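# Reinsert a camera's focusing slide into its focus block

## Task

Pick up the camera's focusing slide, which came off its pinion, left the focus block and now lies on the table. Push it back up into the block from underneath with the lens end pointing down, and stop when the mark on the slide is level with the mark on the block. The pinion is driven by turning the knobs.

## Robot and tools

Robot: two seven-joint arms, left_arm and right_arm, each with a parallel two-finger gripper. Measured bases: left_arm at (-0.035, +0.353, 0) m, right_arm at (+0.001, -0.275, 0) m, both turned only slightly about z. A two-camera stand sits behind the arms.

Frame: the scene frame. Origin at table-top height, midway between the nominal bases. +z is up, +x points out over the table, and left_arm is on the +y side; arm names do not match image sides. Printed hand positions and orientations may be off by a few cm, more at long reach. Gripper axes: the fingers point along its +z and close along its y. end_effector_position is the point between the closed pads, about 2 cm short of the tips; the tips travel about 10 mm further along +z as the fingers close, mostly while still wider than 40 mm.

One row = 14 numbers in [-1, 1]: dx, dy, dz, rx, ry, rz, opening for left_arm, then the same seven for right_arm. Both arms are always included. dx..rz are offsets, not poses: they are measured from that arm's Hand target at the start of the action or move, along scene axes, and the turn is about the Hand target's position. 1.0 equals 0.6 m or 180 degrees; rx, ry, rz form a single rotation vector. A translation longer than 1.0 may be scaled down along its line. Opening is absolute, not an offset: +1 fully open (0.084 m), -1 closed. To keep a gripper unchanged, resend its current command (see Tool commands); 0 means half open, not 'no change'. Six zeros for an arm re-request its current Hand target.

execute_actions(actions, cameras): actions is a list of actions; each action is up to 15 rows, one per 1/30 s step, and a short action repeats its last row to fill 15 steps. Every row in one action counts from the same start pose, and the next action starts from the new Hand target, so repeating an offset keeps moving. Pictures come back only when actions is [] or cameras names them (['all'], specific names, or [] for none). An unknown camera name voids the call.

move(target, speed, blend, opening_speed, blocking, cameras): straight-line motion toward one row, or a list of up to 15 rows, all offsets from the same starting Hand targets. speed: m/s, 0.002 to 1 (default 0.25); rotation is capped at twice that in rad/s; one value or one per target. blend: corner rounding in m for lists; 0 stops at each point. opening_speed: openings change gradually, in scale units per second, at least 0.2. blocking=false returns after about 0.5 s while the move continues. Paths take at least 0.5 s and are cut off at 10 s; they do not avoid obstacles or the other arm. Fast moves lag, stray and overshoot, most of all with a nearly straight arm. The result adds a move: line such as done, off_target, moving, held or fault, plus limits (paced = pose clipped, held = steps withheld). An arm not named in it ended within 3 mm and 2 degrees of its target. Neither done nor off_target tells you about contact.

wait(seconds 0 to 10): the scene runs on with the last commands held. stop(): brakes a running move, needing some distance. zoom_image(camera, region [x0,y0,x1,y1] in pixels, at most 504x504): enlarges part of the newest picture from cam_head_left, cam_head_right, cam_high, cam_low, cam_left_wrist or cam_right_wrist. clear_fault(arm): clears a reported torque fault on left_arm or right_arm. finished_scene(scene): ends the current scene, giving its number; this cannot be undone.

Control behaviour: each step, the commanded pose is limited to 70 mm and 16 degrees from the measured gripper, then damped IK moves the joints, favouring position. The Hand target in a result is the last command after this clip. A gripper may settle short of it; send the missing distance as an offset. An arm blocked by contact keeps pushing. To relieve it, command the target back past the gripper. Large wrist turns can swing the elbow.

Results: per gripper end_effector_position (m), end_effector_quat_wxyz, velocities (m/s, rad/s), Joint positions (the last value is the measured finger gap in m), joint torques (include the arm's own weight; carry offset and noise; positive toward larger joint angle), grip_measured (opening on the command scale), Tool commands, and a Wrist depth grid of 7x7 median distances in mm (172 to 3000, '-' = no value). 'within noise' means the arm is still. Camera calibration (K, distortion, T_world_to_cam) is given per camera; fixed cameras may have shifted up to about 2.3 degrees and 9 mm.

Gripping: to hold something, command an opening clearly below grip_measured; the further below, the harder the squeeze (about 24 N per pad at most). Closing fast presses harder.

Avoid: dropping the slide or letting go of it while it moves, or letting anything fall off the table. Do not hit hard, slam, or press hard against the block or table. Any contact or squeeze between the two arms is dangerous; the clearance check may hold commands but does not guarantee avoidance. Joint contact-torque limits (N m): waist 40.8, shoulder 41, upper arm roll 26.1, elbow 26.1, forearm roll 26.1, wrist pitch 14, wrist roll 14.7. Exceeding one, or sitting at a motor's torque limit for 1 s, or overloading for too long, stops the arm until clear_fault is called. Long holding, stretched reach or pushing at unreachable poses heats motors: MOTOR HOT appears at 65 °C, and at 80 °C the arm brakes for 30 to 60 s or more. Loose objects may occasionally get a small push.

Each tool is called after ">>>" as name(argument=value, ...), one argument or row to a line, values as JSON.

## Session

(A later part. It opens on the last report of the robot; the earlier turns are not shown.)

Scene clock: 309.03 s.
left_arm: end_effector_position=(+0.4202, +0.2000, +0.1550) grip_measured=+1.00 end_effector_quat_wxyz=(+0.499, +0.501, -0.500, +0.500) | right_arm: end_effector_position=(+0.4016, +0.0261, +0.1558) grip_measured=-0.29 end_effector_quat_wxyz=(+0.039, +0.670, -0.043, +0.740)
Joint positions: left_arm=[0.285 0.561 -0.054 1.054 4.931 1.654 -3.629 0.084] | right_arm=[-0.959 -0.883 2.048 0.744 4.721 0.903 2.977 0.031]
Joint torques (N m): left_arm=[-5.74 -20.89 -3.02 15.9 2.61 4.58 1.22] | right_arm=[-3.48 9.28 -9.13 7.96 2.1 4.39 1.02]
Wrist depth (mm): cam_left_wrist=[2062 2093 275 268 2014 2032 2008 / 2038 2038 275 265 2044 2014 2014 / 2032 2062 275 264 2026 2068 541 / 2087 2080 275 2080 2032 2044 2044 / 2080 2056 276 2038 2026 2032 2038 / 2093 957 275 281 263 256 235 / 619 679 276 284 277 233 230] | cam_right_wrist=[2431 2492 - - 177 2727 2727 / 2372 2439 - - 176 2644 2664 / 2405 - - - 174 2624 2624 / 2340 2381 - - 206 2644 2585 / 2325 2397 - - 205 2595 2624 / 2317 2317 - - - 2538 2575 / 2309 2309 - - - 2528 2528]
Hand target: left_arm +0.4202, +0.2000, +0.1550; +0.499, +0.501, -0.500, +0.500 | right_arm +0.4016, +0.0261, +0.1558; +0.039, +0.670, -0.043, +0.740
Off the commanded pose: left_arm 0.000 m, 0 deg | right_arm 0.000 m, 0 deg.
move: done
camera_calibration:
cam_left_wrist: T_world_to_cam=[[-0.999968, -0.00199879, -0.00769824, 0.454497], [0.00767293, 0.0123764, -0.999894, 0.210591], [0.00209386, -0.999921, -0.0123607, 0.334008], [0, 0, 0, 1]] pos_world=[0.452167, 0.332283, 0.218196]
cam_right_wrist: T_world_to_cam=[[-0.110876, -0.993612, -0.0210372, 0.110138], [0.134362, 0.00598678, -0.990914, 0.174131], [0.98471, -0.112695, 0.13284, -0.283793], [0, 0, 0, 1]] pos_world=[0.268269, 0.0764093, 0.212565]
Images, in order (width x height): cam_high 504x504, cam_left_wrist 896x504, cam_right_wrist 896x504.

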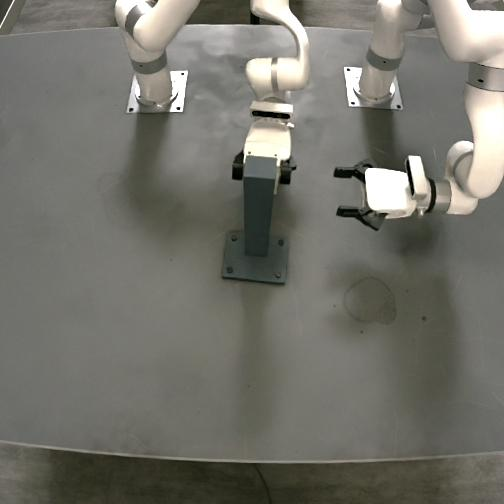

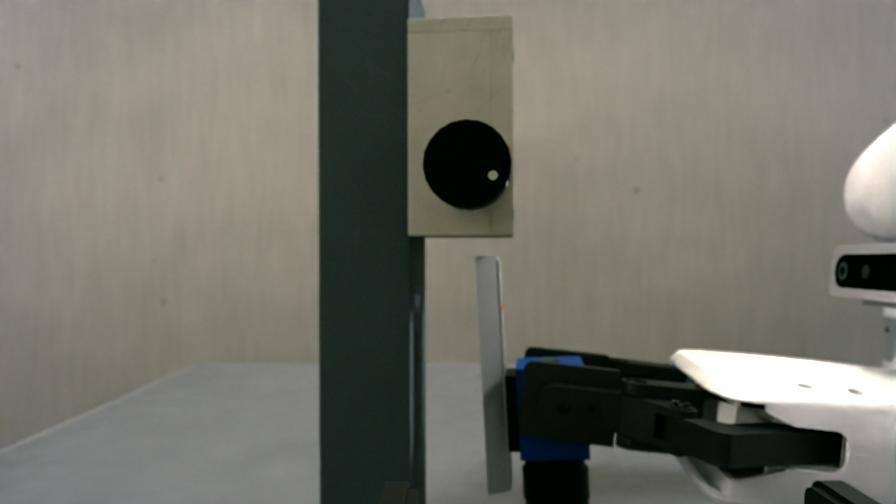

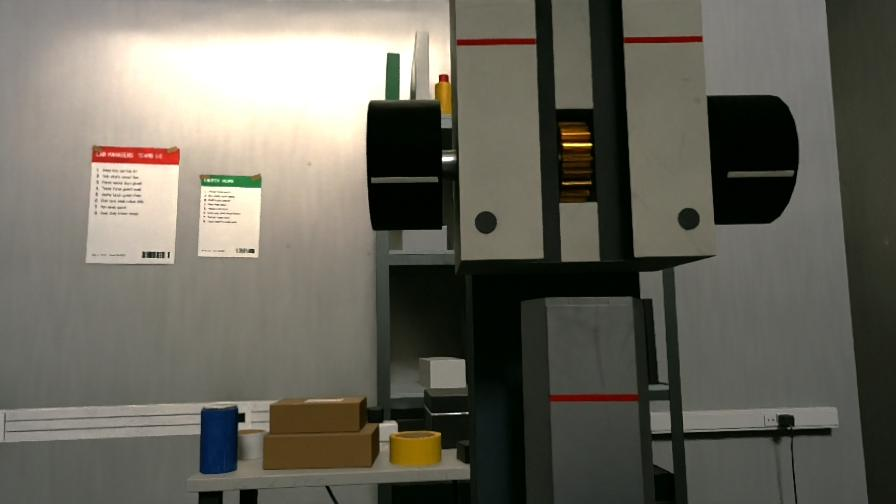

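>>> zoom_image(
  camera="cam_left_wrist",
  region=[400, 200, 600, 350],
)

>>> zoom_image(
  camera="cam_left_wrist",
  region=[400, 350, 600, 500],
)

>>> zoom_image(
  camera="cam_left_wrist",
  region=[380, 0, 580, 150],
)

Scaled by 2.520 from the camera's 896x504 image, which has a finer 1280x720 frame.

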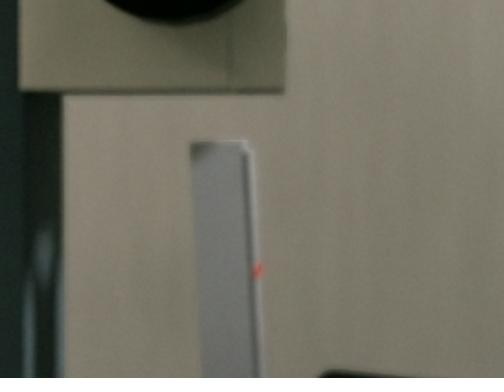

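Scaled by 2.520 from the camera's 896x504 image, which has a finer 1280x720 frame.

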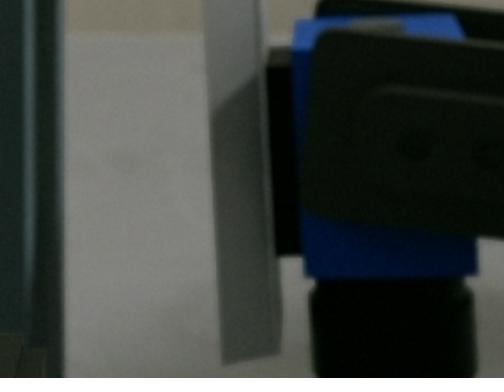

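Scaled by 2.520 from the camera's 896x504 image, which has a finer 1280x720 frame.

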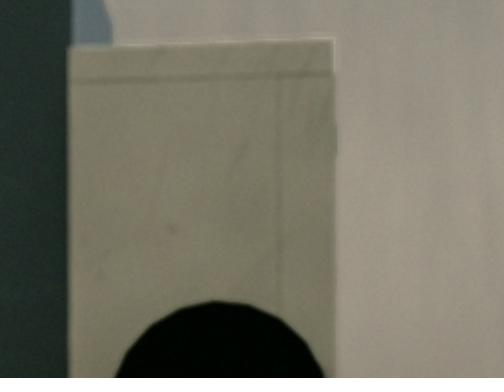

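>>> move(
  target=[0.07,-0.018,0.053,0,-0.98,0.129,0,0,0,0,0,-0.0153,0,-0.95],
  speed=0.5,
  cameras=["cam_right_wrist","cam_left_wrist"],
)

>>> zoom_image(
  camera="cam_left_wrist",
  region=[340, 60, 600, 320],
)

Scene clock: 360.43 s.
left_arm: end_effector_position=(+0.4622, +0.1892, +0.1868) grip_measured=-0.01 end_effector_quat_wxyz=(+0.552, +0.421, +0.439, -0.571) | right_arm: end_effector_position=(+0.4016, +0.0261, +0.1558) grip_measured=-0.29 end_effector_quat_wxyz=(+0.038, +0.652, -0.044, +0.756)
Joint positions: left_arm=[0.368 0.748 -0.181 1.238 4.837 1.801 -0.564 0.044] | right_arm=[-0.966 -0.928 2.071 0.756 4.741 0.935 3.005 0.031]
Joint torques (N m): left_arm=[5.07 -23.78 -4.9 15.8 2.42 5.16 1.25] | right_arm=[-3.61 9.83 -9.55 7.3 2.03 4.51 1.04]
Wrist depth (mm): cam_left_wrist=[1924 1935 1940 1888 231 1872 1903 / 241 1979 1957 243 237 1935 1968 / 202 208 254 248 244 1991 2026 / 210 204 231 249 252 2080 2074 / 556 2199 2145 2145 260 2138 2151 / 2302 2264 2271 277 270 2185 2220 / 2356 2348 2271 255 273 2242 2271] | cam_right_wrist=[2510 2519 - 174 184 2717 2738 / 2474 2575 - 172 181 2706 2727 / 2397 - - - 179 175 2706 / 2422 2414 - 178 180 2604 2675 / 2340 2405 - - 2448 2566 2624 / 2249 2356 - - - 2556 2624 / 2249 2279 - - - 2465 2528]
Hand target: left_arm +0.4622, +0.1892, +0.1868; +0.552, +0.421, +0.439, -0.571 | right_arm +0.4016, +0.0261, +0.1558; +0.038, +0.652, -0.044, +0.756
Off the commanded pose: left_arm 0.000 m, 0 deg | right_arm 0.000 m, 0 deg.
move: done
camera_calibration:
cam_left_wrist: T_world_to_cam=[[0.999596, -0.00446787, -0.0280518, -0.423245], [0.0282138, 0.270667, 0.96226, -0.182764], [0.00329343, -0.962663, 0.270684, 0.262975], [0, 0, 0, 1]] pos_world=[0.427364, 0.300733, 0.0928101]
cam_right_wrist: T_world_to_cam=[[-0.109742, -0.993611, -0.0263468, 0.110508], [0.181915, 0.00598108, -0.983296, 0.153941], [0.977171, -0.112702, 0.180097, -0.288119], [0, 0, 0, 1]] pos_world=[0.265664, 0.0764093, 0.20617]
Images, in order (width x height): cam_left_wrist 896x504, cam_right_wrist 896x504.

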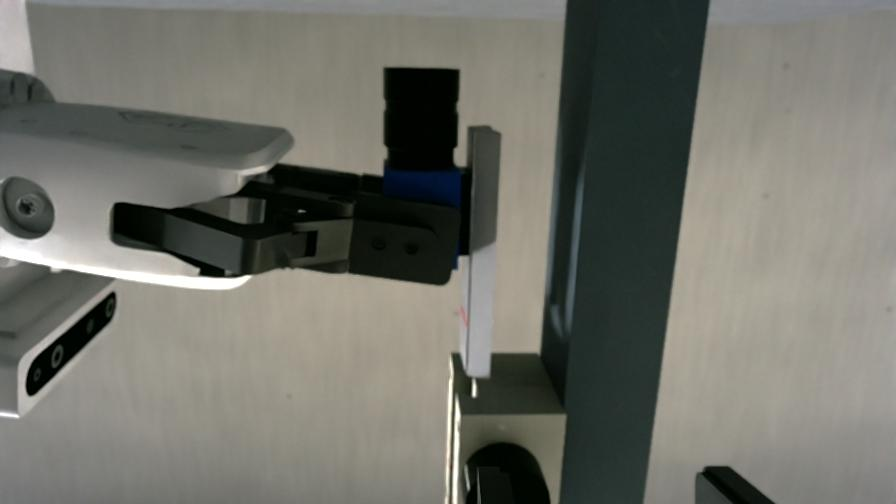

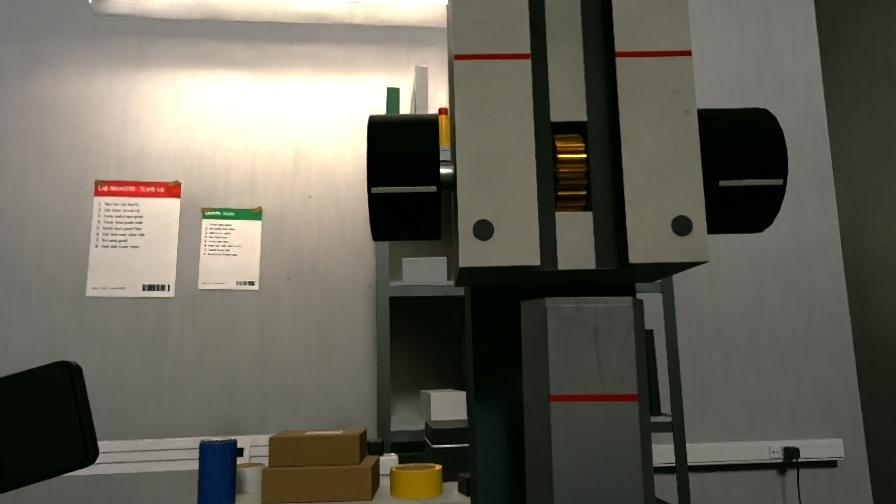

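Scaled by 1.938 from the camera's 896x504 image, which has a finer 1280x720 frame.

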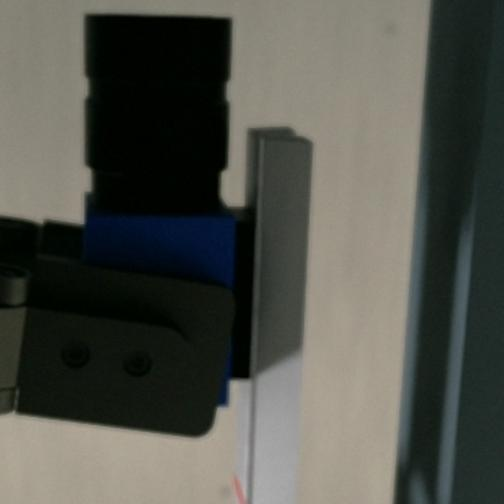

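>>> zoom_image(
  camera="cam_left_wrist",
  region=[430, 330, 580, 430],
)

>>> zoom_image(
  camera="cam_left_wrist",
  region=[430, 110, 530, 180],
)

Scaled by 3.360 from the camera's 896x504 image, which has a finer 1280x720 frame.

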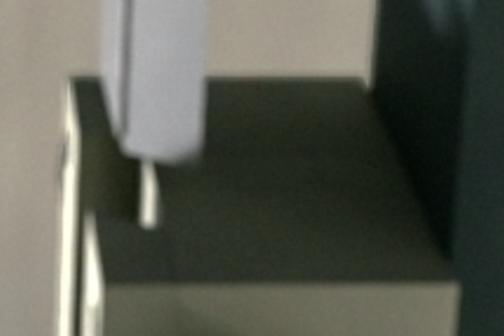

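Scaled by 5.040 from the camera's 896x504 image, which has a finer 1280x720 frame.

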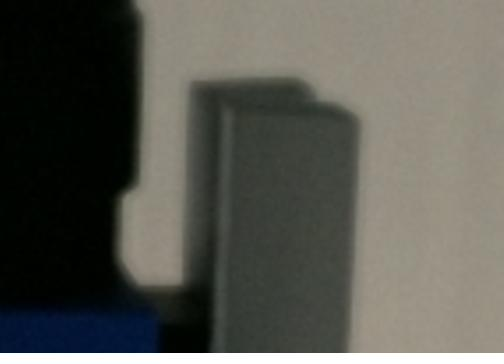

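>>> move(
  target=[-0.0087,-0.0187,0.1555,0.0833,0,0,0,0,0,0,0,0,0,-0.95],
  speed=0.3,
  cameras=["cam_left_wrist"],
)

>>> zoom_image(
  camera="cam_left_wrist",
  region=[360, 140, 460, 240],
)

>>> zoom_image(
  camera="cam_left_wrist",
  region=[360, 240, 460, 340],
)

>>> zoom_image(
  camera="cam_left_wrist",
  region=[360, 0, 460, 100],
)

Scene clock: 406.67 s.
left_arm: end_effector_position=(+0.4570, +0.1780, +0.2800) grip_measured=-0.01 end_effector_quat_wxyz=(+0.492, +0.490, +0.509, -0.509) | right_arm: end_effector_position=(+0.4016, +0.0261, +0.1558) grip_measured=-0.29 end_effector_quat_wxyz=(+0.038, +0.652, -0.044, +0.756)
Joint positions: left_arm=[0.328 0.354 -0.169 1.125 4.867 1.643 -0.811 0.044] | right_arm=[-0.966 -0.928 2.071 0.756 4.741 0.935 3.005 0.031]
Joint torques (N m): left_arm=[-5.64 -35.25 -0.35 17.86 2.03 -0.22 -1.46] | right_arm=[-3.51 9.8 -9.71 7.22 2.1 4.45 1.08]
Wrist depth (mm): cam_left_wrist=[210 211 225 257 250 603 653 / 259 236 237 248 249 843 2002 / 2044 2050 2068 2026 251 1991 2038 / 575 2038 2026 2020 251 2002 2002 / 524 2044 2062 - 245 2026 2032 / 2056 2020 2050 - 245 2032 2026 / 2056 2062 2080 - 246 2056 2038] | cam_right_wrist=[2547 2510 - 174 184 2685 2738 / 210 2492 - 172 181 2706 2782 / 2448 - - - 179 175 2654 / 2389 2439 - 177 180 2634 2654 / 2356 2364 - - 2465 2556 2624 / 2340 2333 - - - 2575 2604 / 2264 2317 - - - 2474 2538]
Hand target: left_arm +0.4570, +0.1780, +0.2801; +0.492, +0.490, +0.509, -0.508 | right_arm +0.4016, +0.0261, +0.1558; +0.038, +0.652, -0.044, +0.756
Off the commanded pose: left_arm 0.000 m, 0 deg | right_arm 0.000 m, 0 deg.
move: done
camera_calibration:
cam_left_wrist: T_world_to_cam=[[0.999594, 0.0029396, -0.0283523, -0.416622], [0.0283133, 0.0125385, 0.99952, -0.233802], [0.00329368, -0.999917, 0.0124501, 0.305958], [0, 0, 0, 1]] pos_world=[0.422065, 0.310089, 0.218068]
Images, in order (width x height): cam_left_wrist 896x504.

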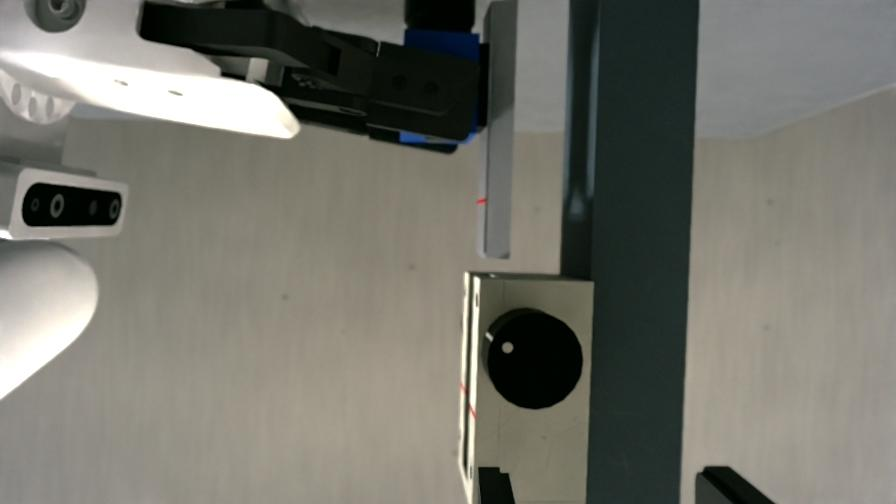

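Scaled by 5.040 from the camera's 896x504 image, which has a finer 1280x720 frame.

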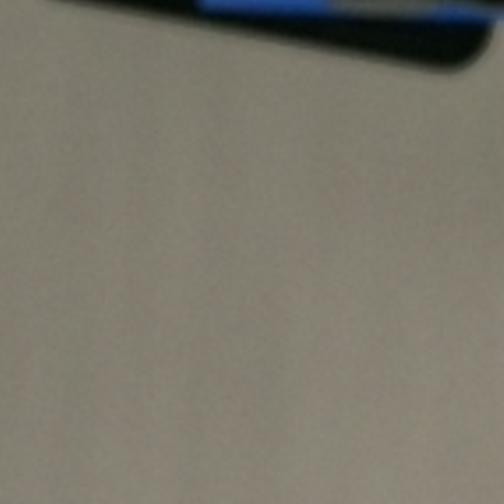

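Scaled by 5.040 from the camera's 896x504 image, which has a finer 1280x720 frame.

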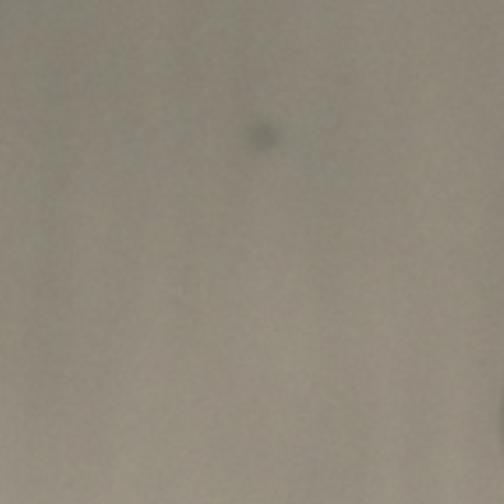

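Scaled by 5.040 from the camera's 896x504 image, which has a finer 1280x720 frame.

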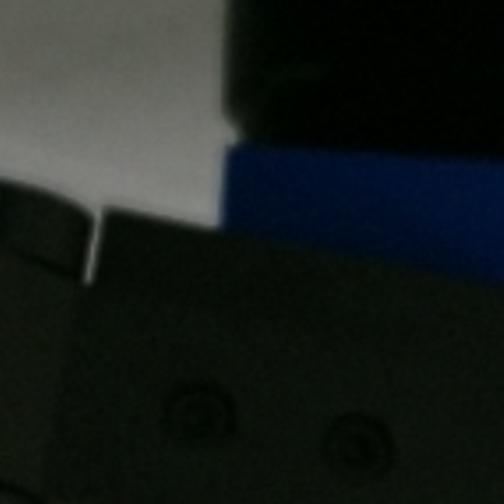

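>>> zoom_image(
  camera="cam_left_wrist",
  region=[450, 220, 550, 320],
)

>>> zoom_image(
  camera="cam_left_wrist",
  region=[450, 120, 550, 220],
)

>>> zoom_image(
  camera="cam_left_wrist",
  region=[450, 400, 550, 500],
)

>>> zoom_image(
  camera="cam_left_wrist",
  region=[450, 0, 550, 100],
)

Scaled by 5.040 from the camera's 896x504 image, which has a finer 1280x720 frame.

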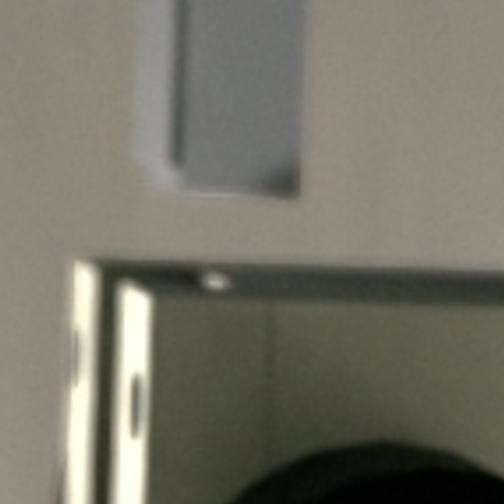

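Scaled by 5.040 from the camera's 896x504 image, which has a finer 1280x720 frame.

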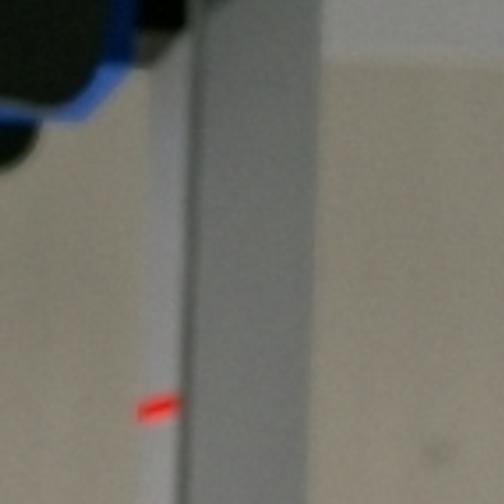

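Scaled by 5.040 from the camera's 896x504 image, which has a finer 1280x720 frame.

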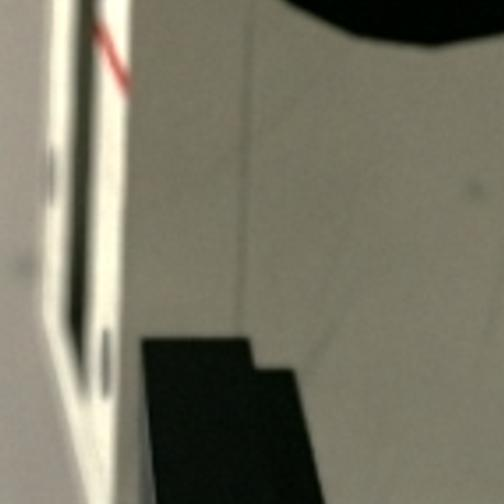

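Scaled by 5.040 from the camera's 896x504 image, which has a finer 1280x720 frame.

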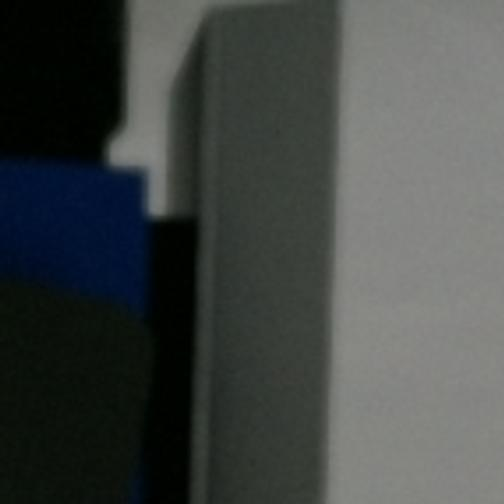

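>>> move(
  target=[0,0,0,0,0,0,0,-0.0068,0.0007,0,0,-0.0017,0,-0.95],
  speed=0.1,
  cameras=["cam_left_wrist","cam_right_wrist"],
)

>>> zoom_image(
  camera="cam_left_wrist",
  region=[450, 220, 550, 320],
)

>>> zoom_image(
  camera="cam_right_wrist",
  region=[515, 230, 665, 330],
)

>>> zoom_image(
  camera="cam_right_wrist",
  region=[515, 350, 665, 450],
)

Scene clock: 452.80 s.
left_arm: end_effector_position=(+0.4570, +0.1780, +0.2801) grip_measured=-0.01 end_effector_quat_wxyz=(+0.492, +0.490, +0.509, -0.508) | right_arm: end_effector_position=(+0.3976, +0.0265, +0.1558) grip_measured=-0.29 end_effector_quat_wxyz=(+0.037, +0.650, -0.044, +0.758)
Joint positions: left_arm=[0.328 0.354 -0.169 1.125 4.867 1.643 -0.811 0.044] | right_arm=[-0.955 -0.928 2.075 0.752 4.752 0.945 3.002 0.031]
Joint torques (N m): left_arm=[-5.76 -35.5 -0.63 19.56 2.01 -0.22 -1.27] | right_arm=[3.11 17.24 -9.53 2.2 2.1 4.4 -1.02]
Wrist depth (mm): cam_left_wrist=[210 211 229 255 249 601 649 / 267 237 242 248 250 835 1951 / 2038 2026 2038 2026 251 2026 1996 / 591 2056 2008 2008 251 1979 1996 / 525 2032 2038 - 245 2026 2002 / 2062 2056 2002 - 245 2044 2038 / 2050 2068 2032 - 245 2008 2020] | cam_right_wrist=[2547 2547 - 179 189 2805 2749 / 214 2474 - 176 186 186 2727 / 2422 - - 174 182 176 2706 / 2457 2405 - 180 180 2624 2749 / 2333 2405 - - 213 2547 2654 / 2271 2348 - - - 2556 2547 / 2242 2213 - - - 2474 2566]
Hand target: left_arm +0.4570, +0.1780, +0.2801; +0.492, +0.490, +0.509, -0.508 | right_arm +0.3975, +0.0265, +0.1558; +0.037, +0.650, -0.044, +0.758
Off the commanded pose: left_arm 0.000 m, 0 deg | right_arm 0.000 m, 0 deg.
move: done
camera_calibration:
cam_left_wrist: T_world_to_cam=[[0.999599, 0.0029444, -0.0281522, -0.416766], [0.0281135, 0.0124407, 0.999527, -0.233792], [0.00329324, -0.999918, 0.012353, 0.305978], [0, 0, 0, 1]] pos_world=[0.422164, 0.310088, 0.218169]
cam_right_wrist: T_world_to_cam=[[-0.109594, -0.993612, -0.0269216, 0.110501], [0.187115, 0.00597715, -0.98232, 0.152359], [0.976206, -0.112694, 0.185264, -0.284624], [0, 0, 0, 1]] pos_world=[0.261453, 0.0768093, 0.205371]
Images, in order (width x height): cam_left_wrist 896x504, cam_right_wrist 896x504.

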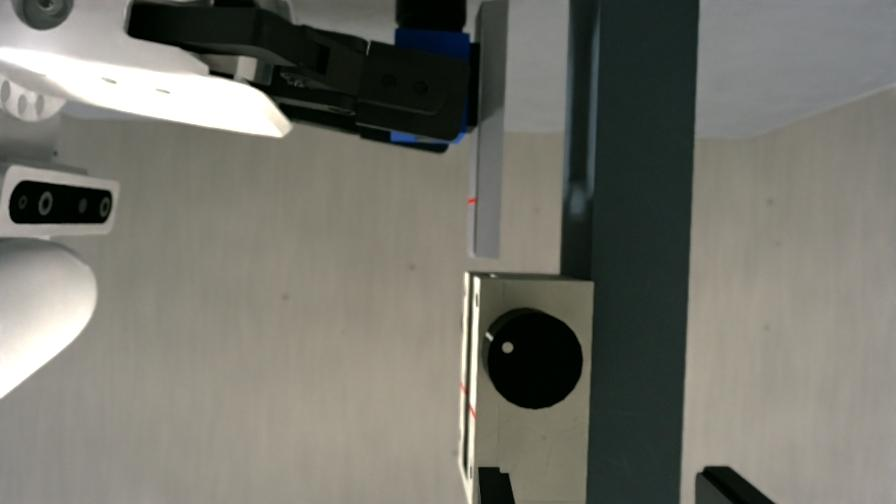

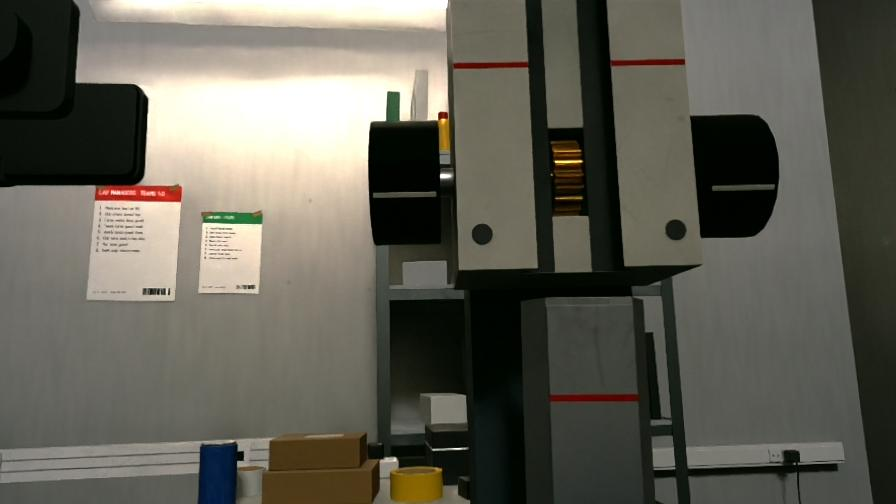

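Scaled by 5.040 from the camera's 896x504 image, which has a finer 1280x720 frame.

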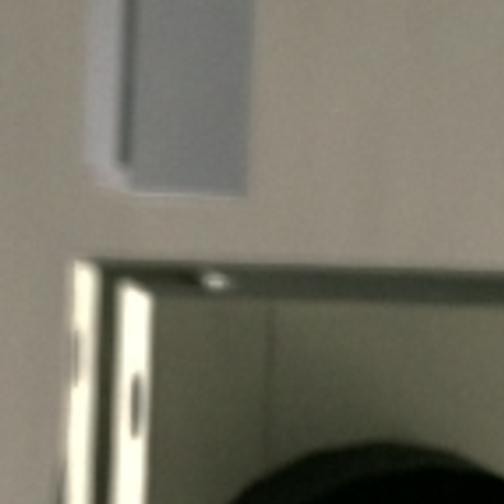

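Scaled by 3.360 from the camera's 896x504 image, which has a finer 1280x720 frame.

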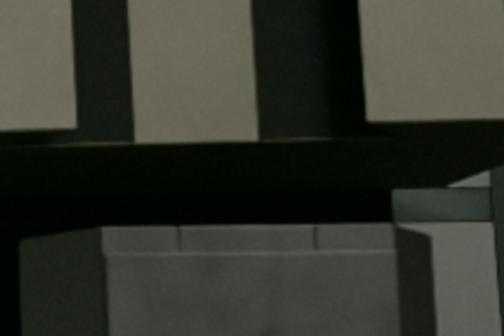

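Scaled by 3.360 from the camera's 896x504 image, which has a finer 1280x720 frame.

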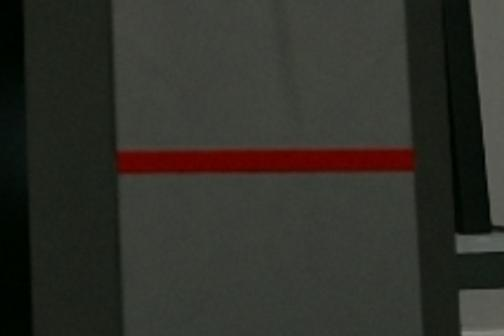

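>>> move(
  target=[0,0,0,0,0,0,0,-0.0004,0.0009,0,-0.003,0,0.0039,-0.95],
  speed=0.1,
  cameras=["cam_left_wrist","cam_right_wrist"],
)

>>> zoom_image(
  camera="cam_left_wrist",
  region=[450, 220, 550, 320],
)

>>> zoom_image(
  camera="cam_right_wrist",
  region=[515, 180, 665, 330],
)

>>> zoom_image(
  camera="cam_right_wrist",
  region=[515, 330, 665, 480],
)

Scene clock: 486.70 s.
left_arm: end_effector_position=(+0.4570, +0.1780, +0.2801) grip_measured=-0.01 end_effector_quat_wxyz=(+0.492, +0.490, +0.509, -0.508) | right_arm: end_effector_position=(+0.3973, +0.0271, +0.1558) grip_measured=-0.29 end_effector_quat_wxyz=(+0.036, +0.650, -0.036, +0.758)
Joint positions: left_arm=[0.328 0.354 -0.169 1.125 4.867 1.643 -0.811 0.044] | right_arm=[-0.951 -0.929 2.073 0.746 4.735 0.942 3.009 0.031]
Joint torques (N m): left_arm=[-5.66 -35.45 -0.45 19.73 1.98 -0.19 -1.35] | right_arm=[2.99 9.57 -15.25 2.16 -2.74 2.35 0.97]
Wrist depth (mm): cam_left_wrist=[211 211 229 255 250 603 652 / 269 238 244 247 250 835 2026 / 2032 2014 2050 2026 251 1979 2014 / 592 2026 2014 2038 252 2002 2014 / 523 2080 2032 - 245 1991 2008 / 2020 2032 2080 - 245 2014 2032 / 2050 2056 2044 - 245 2020 2026] | cam_right_wrist=[2528 2634 - 180 189 2706 2793 / 216 2556 - 177 187 184 2696 / 2483 2465 - 175 182 176 2675 / 2431 2465 - 181 181 2547 2664 / 2372 2439 - - 213 2538 2614 / 2302 2397 - - - 2556 2575 / 2257 2279 1246 - - 2457 2547]
Hand target: left_arm +0.4570, +0.1780, +0.2801; +0.492, +0.490, +0.509, -0.508 | right_arm +0.3973, +0.0271, +0.1558; +0.036, +0.650, -0.036, +0.758
Off the commanded pose: left_arm 0.000 m, 0 deg | right_arm 0.000 m, 0 deg.
move: done
camera_calibration:
cam_left_wrist: T_world_to_cam=[[0.999599, 0.0029444, -0.0281522, -0.416766], [0.0281135, 0.0124407, 0.999527, -0.233792], [0.00329324, -0.999918, 0.012353, 0.305978], [0, 0, 0, 1]] pos_world=[0.422164, 0.310088, 0.218169]
cam_right_wrist: T_world_to_cam=[[-0.0975014, -0.995078, -0.0176713, 0.104778], [0.187056, -0.000883194, -0.982349, 0.152664], [0.977499, -0.099086, 0.186222, -0.285281], [0, 0, 0, 1]] pos_world=[0.260521, 0.0761299, 0.204946]
Images, in order (width x height): cam_left_wrist 896x504, cam_right_wrist 896x504.

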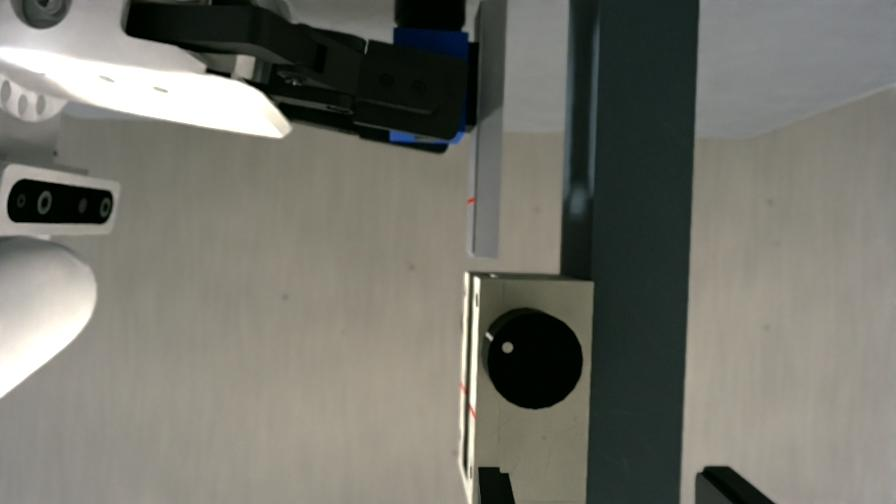

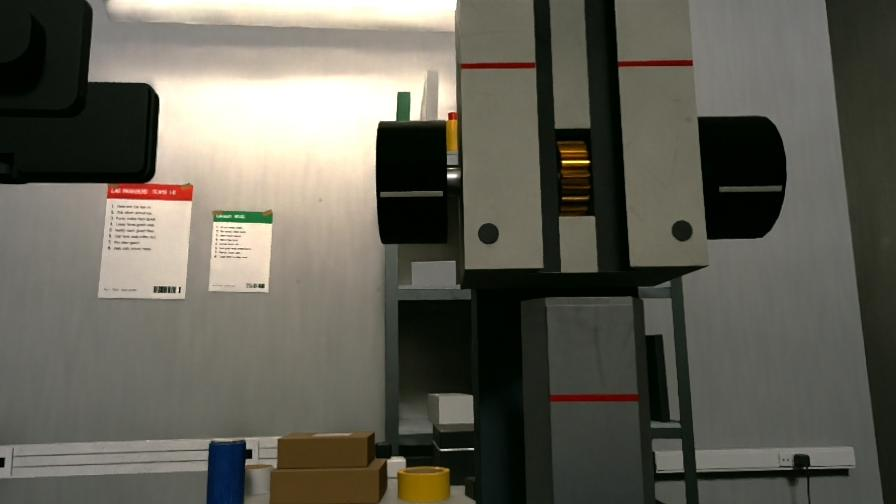

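Scaled by 5.040 from the camera's 896x504 image, which has a finer 1280x720 frame.

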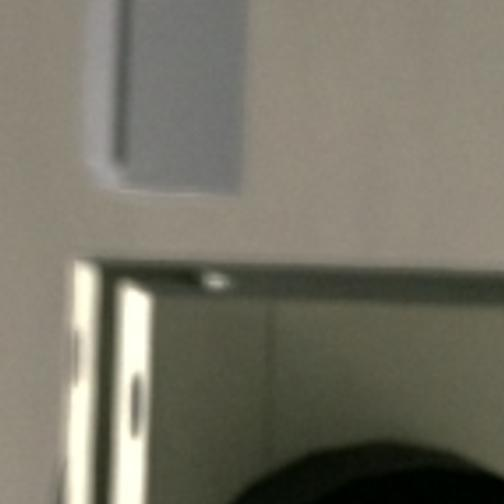

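Scaled by 3.360 from the camera's 896x504 image, which has a finer 1280x720 frame.

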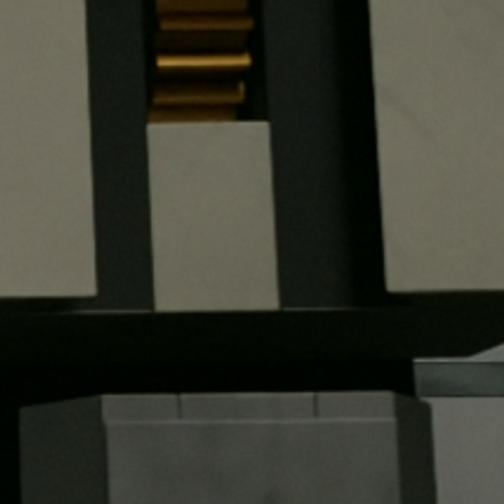

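Scaled by 3.360 from the camera's 896x504 image, which has a finer 1280x720 frame.

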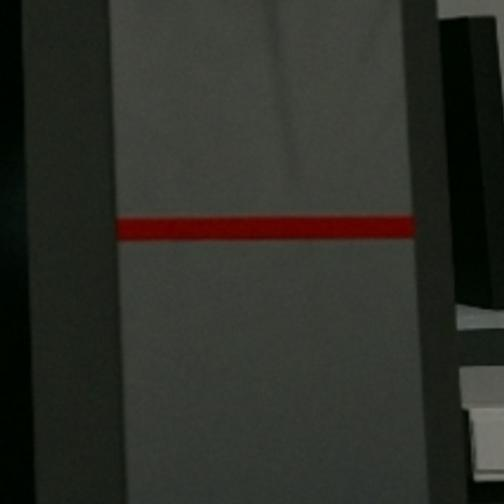

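>>> zoom_image(
  camera="cam_left_wrist",
  region=[450, 0, 550, 100],
)

>>> zoom_image(
  camera="cam_left_wrist",
  region=[440, 380, 540, 480],
)

Scaled by 5.040 from the camera's 896x504 image, which has a finer 1280x720 frame.

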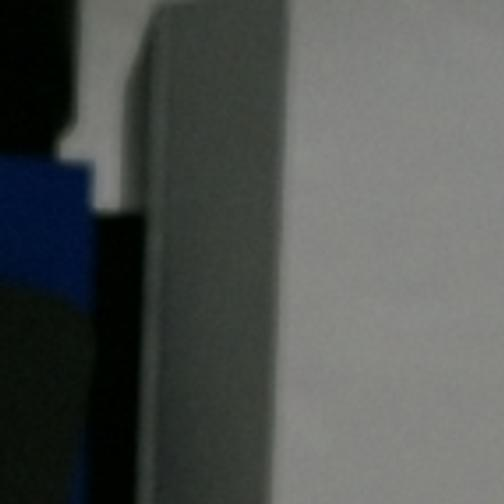

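Scaled by 5.040 from the camera's 896x504 image, which has a finer 1280x720 frame.

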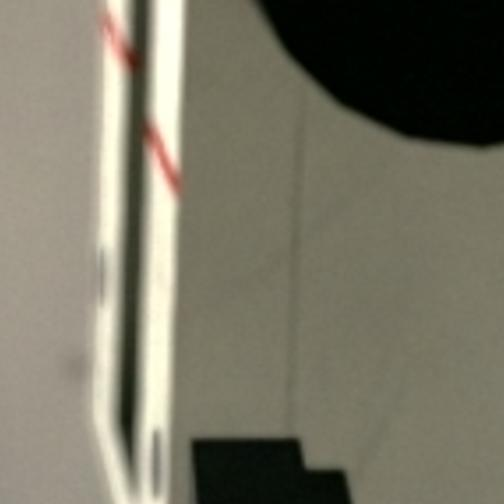

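>>> move(
  target=[0,0,0,0,0,0,0,0.0002,0.0003,0.0145,0,-0.0011,0,-0.95],
  speed=0.03,
  cameras=["cam_left_wrist","cam_right_wrist"],
)

>>> zoom_image(
  camera="cam_left_wrist",
  region=[440, 180, 560, 320],
)

>>> zoom_image(
  camera="cam_right_wrist",
  region=[515, 260, 665, 410],
)

Scene clock: 507.93 s.
left_arm: end_effector_position=(+0.4570, +0.1780, +0.2801) grip_measured=-0.01 end_effector_quat_wxyz=(+0.492, +0.490, +0.509, -0.508) | right_arm: end_effector_position=(+0.3974, +0.0272, +0.1643) grip_measured=-0.29 end_effector_quat_wxyz=(+0.036, +0.649, -0.036, +0.759)
Joint positions: left_arm=[0.328 0.354 -0.169 1.125 4.867 1.643 -0.811 0.044] | right_arm=[-0.935 -0.91 2.05 0.737 4.725 0.944 2.996 0.031]
Joint torques (N m): left_arm=[-5.76 -35.32 -0.49 19.49 1.99 -0.19 -1.31] | right_arm=[4.28 16.9 -16.38 3.62 -3.39 5.65 -1.01]
Wrist depth (mm): cam_left_wrist=[210 211 229 258 249 604 648 / 238 219 234 245 250 843 1996 / 2068 2050 2068 260 251 2050 2014 / 593 2062 2026 2050 251 1996 1996 / 526 2062 2038 - 245 2008 2014 / 2056 2068 2062 - 246 2026 2008 / 2050 2032 2050 - 245 2026 2020] | cam_right_wrist=[2547 2538 - 180 189 2675 2863 / 2492 2595 - 177 186 2675 2771 / 213 2414 - 174 182 175 2654 / 2431 2397 - 177 180 179 2685 / 2364 2389 - - 2556 2614 2624 / 2381 2340 - - - 2510 2604 / 2271 2271 1273 - - 2483 2547]
Hand target: left_arm +0.4570, +0.1780, +0.2801; +0.492, +0.490, +0.509, -0.508 | right_arm +0.3974, +0.0273, +0.1645; +0.036, +0.648, -0.036, +0.760
Off the commanded pose: left_arm 0.000 m, 0 deg | right_arm 0.000 m, 0 deg.
move: done
camera_calibration:
cam_left_wrist: T_world_to_cam=[[0.999599, 0.0029444, -0.0281522, -0.416766], [0.0281135, 0.0124407, 0.999527, -0.233792], [0.00329324, -0.999918, 0.012353, 0.305978], [0, 0, 0, 1]] pos_world=[0.422164, 0.310088, 0.218169]
cam_right_wrist: T_world_to_cam=[[-0.0973671, -0.995088, -0.0178724, 0.105128], [0.190258, -0.000983813, -0.981734, 0.159665], [0.976894, -0.0989889, 0.189419, -0.287293], [0, 0, 0, 1]] pos_world=[0.260514, 0.0763301, 0.213046]
Images, in order (width x height): cam_left_wrist 896x504, cam_right_wrist 896x504.

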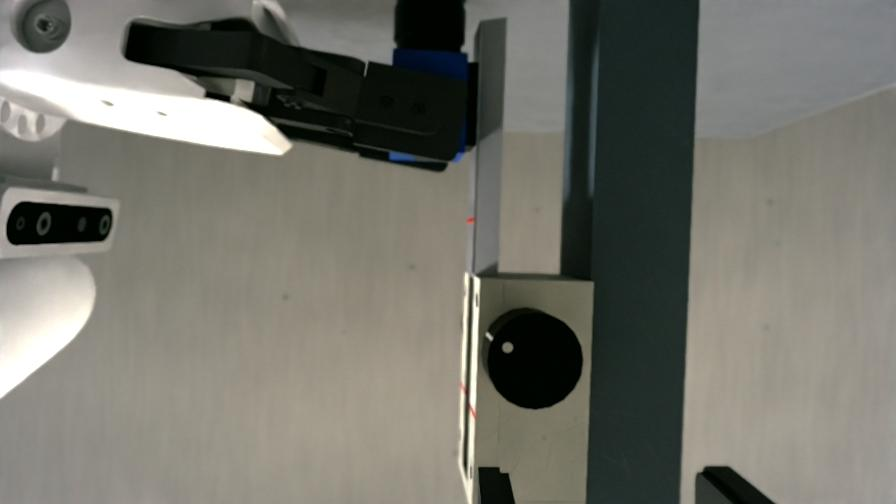

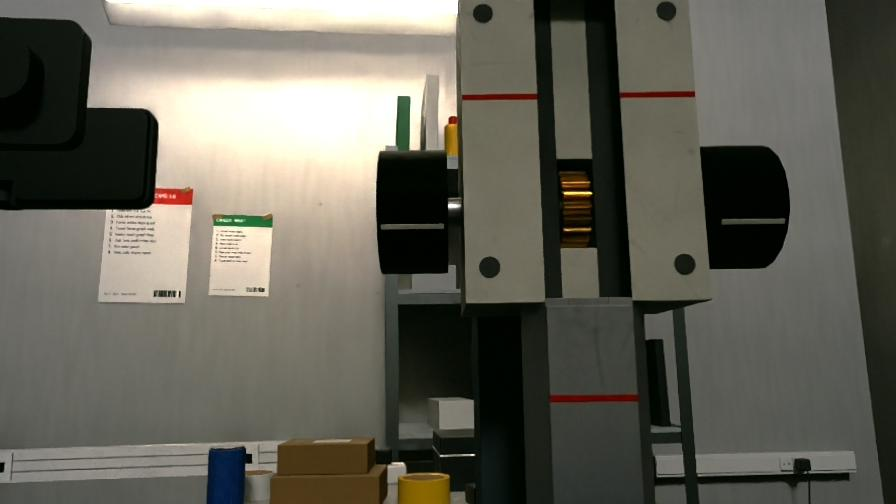

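Scaled by 3.600 from the camera's 896x504 image, which has a finer 1280x720 frame.

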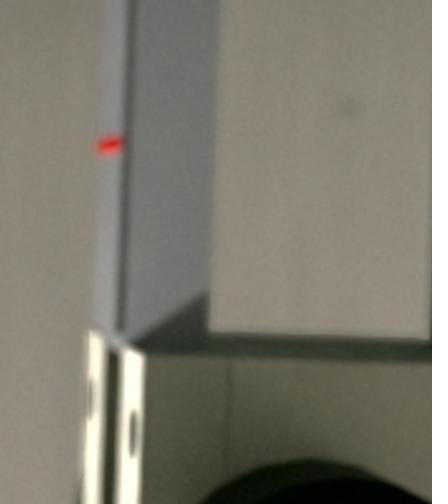

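Scaled by 3.360 from the camera's 896x504 image, which has a finer 1280x720 frame.

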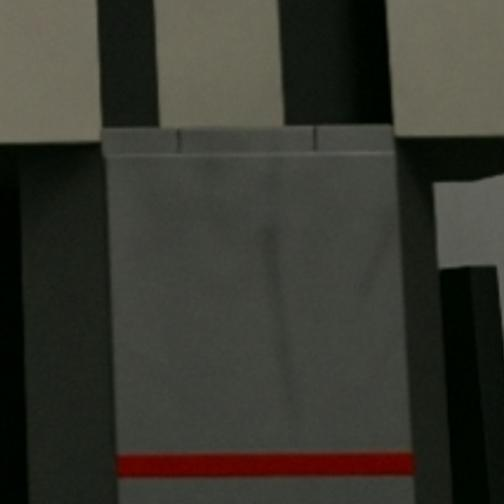

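>>> move(
  target=[0,0,0,0,0,0,0,0,0.0001,0.01,0,0,0,-0.95],
  speed=0.03,
  cameras=["cam_left_wrist","cam_right_wrist"],
)

>>> zoom_image(
  camera="cam_left_wrist",
  region=[440, 180, 560, 320],
)

>>> zoom_image(
  camera="cam_right_wrist",
  region=[515, 260, 665, 410],
)

Scene clock: 512.50 s.
left_arm: end_effector_position=(+0.4570, +0.1780, +0.2801) grip_measured=-0.01 end_effector_quat_wxyz=(+0.492, +0.490, +0.509, -0.508) | right_arm: end_effector_position=(+0.3974, +0.0273, +0.1704) grip_measured=-0.29 end_effector_quat_wxyz=(+0.036, +0.648, -0.036, +0.760)
Joint positions: left_arm=[0.328 0.354 -0.169 1.125 4.867 1.643 -0.811 0.044] | right_arm=[-0.924 -0.895 2.033 0.731 4.718 0.945 2.986 0.031]
Joint torques (N m): left_arm=[-5.6 -35.4 -0.61 19.65 1.96 -0.12 -1.32] | right_arm=[3.15 16.42 -21.22 7.2 -4.62 9.19 -1.52]
Wrist depth (mm): cam_left_wrist=[210 211 589 258 250 600 651 / 221 216 231 245 250 841 1991 / 2050 2014 2044 258 251 2014 1996 / 589 2038 2056 2002 251 1991 2038 / 526 2038 2032 - 245 2014 2020 / 2044 2038 2008 - 245 2044 2020 / 2062 2044 2050 - 246 2050 2020] | cam_right_wrist=[2538 2501 - 180 187 2805 2782 / 2501 2575 - 178 186 2706 2685 / 212 2422 - 173 182 175 2760 / 2439 - - 174 180 174 2644 / 2333 2405 - - 178 2566 2624 / 2317 2348 - - - 2501 2538 / 2271 2279 1283 - - 2431 2492]
Hand target: left_arm +0.4570, +0.1780, +0.2801; +0.492, +0.490, +0.509, -0.508 | right_arm +0.3974, +0.0273, +0.1705; +0.036, +0.648, -0.036, +0.760
Off the commanded pose: left_arm 0.000 m, 0 deg | right_arm 0.000 m, 0 deg.
move: done
camera_calibration:
cam_left_wrist: T_world_to_cam=[[0.999599, 0.0029444, -0.0281522, -0.416766], [0.0281135, 0.0124407, 0.999527, -0.233792], [0.00329324, -0.999918, 0.012353, 0.305978], [0, 0, 0, 1]] pos_world=[0.422164, 0.310088, 0.218169]
cam_right_wrist: T_world_to_cam=[[-0.0973617, -0.995088, -0.0178838, 0.105238], [0.190452, -0.000991097, -0.981696, 0.165595], [0.976857, -0.0989856, 0.189613, -0.288481], [0, 0, 0, 1]] pos_world=[0.260513, 0.0763301, 0.219146]
Images, in order (width x height): cam_left_wrist 896x504, cam_right_wrist 896x504.

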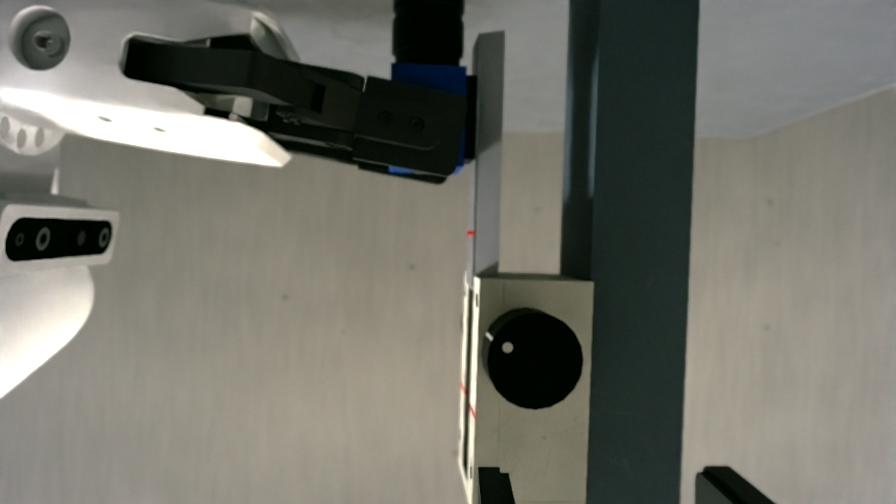

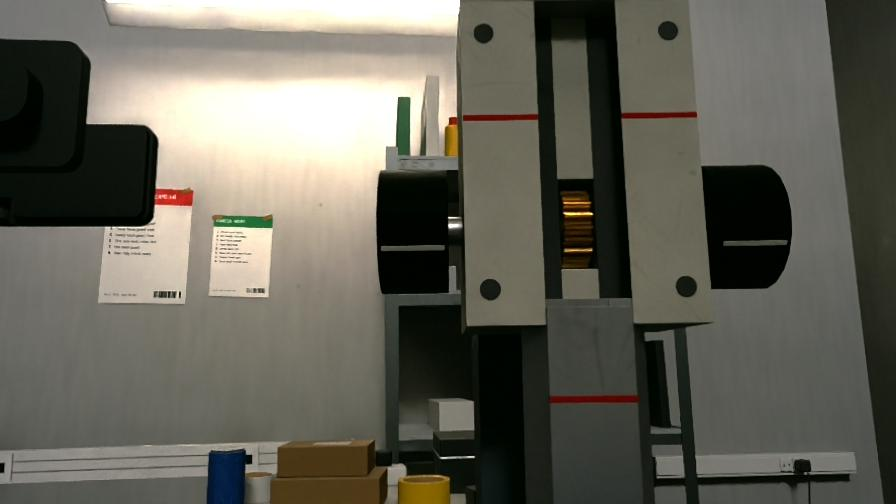

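Scaled by 3.600 from the camera's 896x504 image, which has a finer 1280x720 frame.

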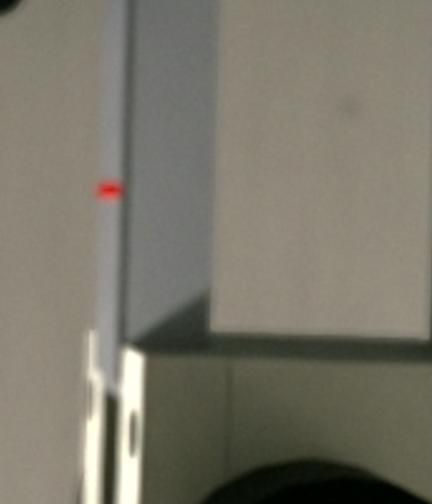

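Scaled by 3.360 from the camera's 896x504 image, which has a finer 1280x720 frame.

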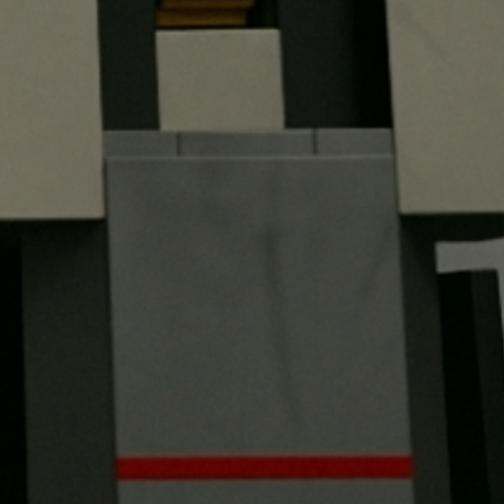

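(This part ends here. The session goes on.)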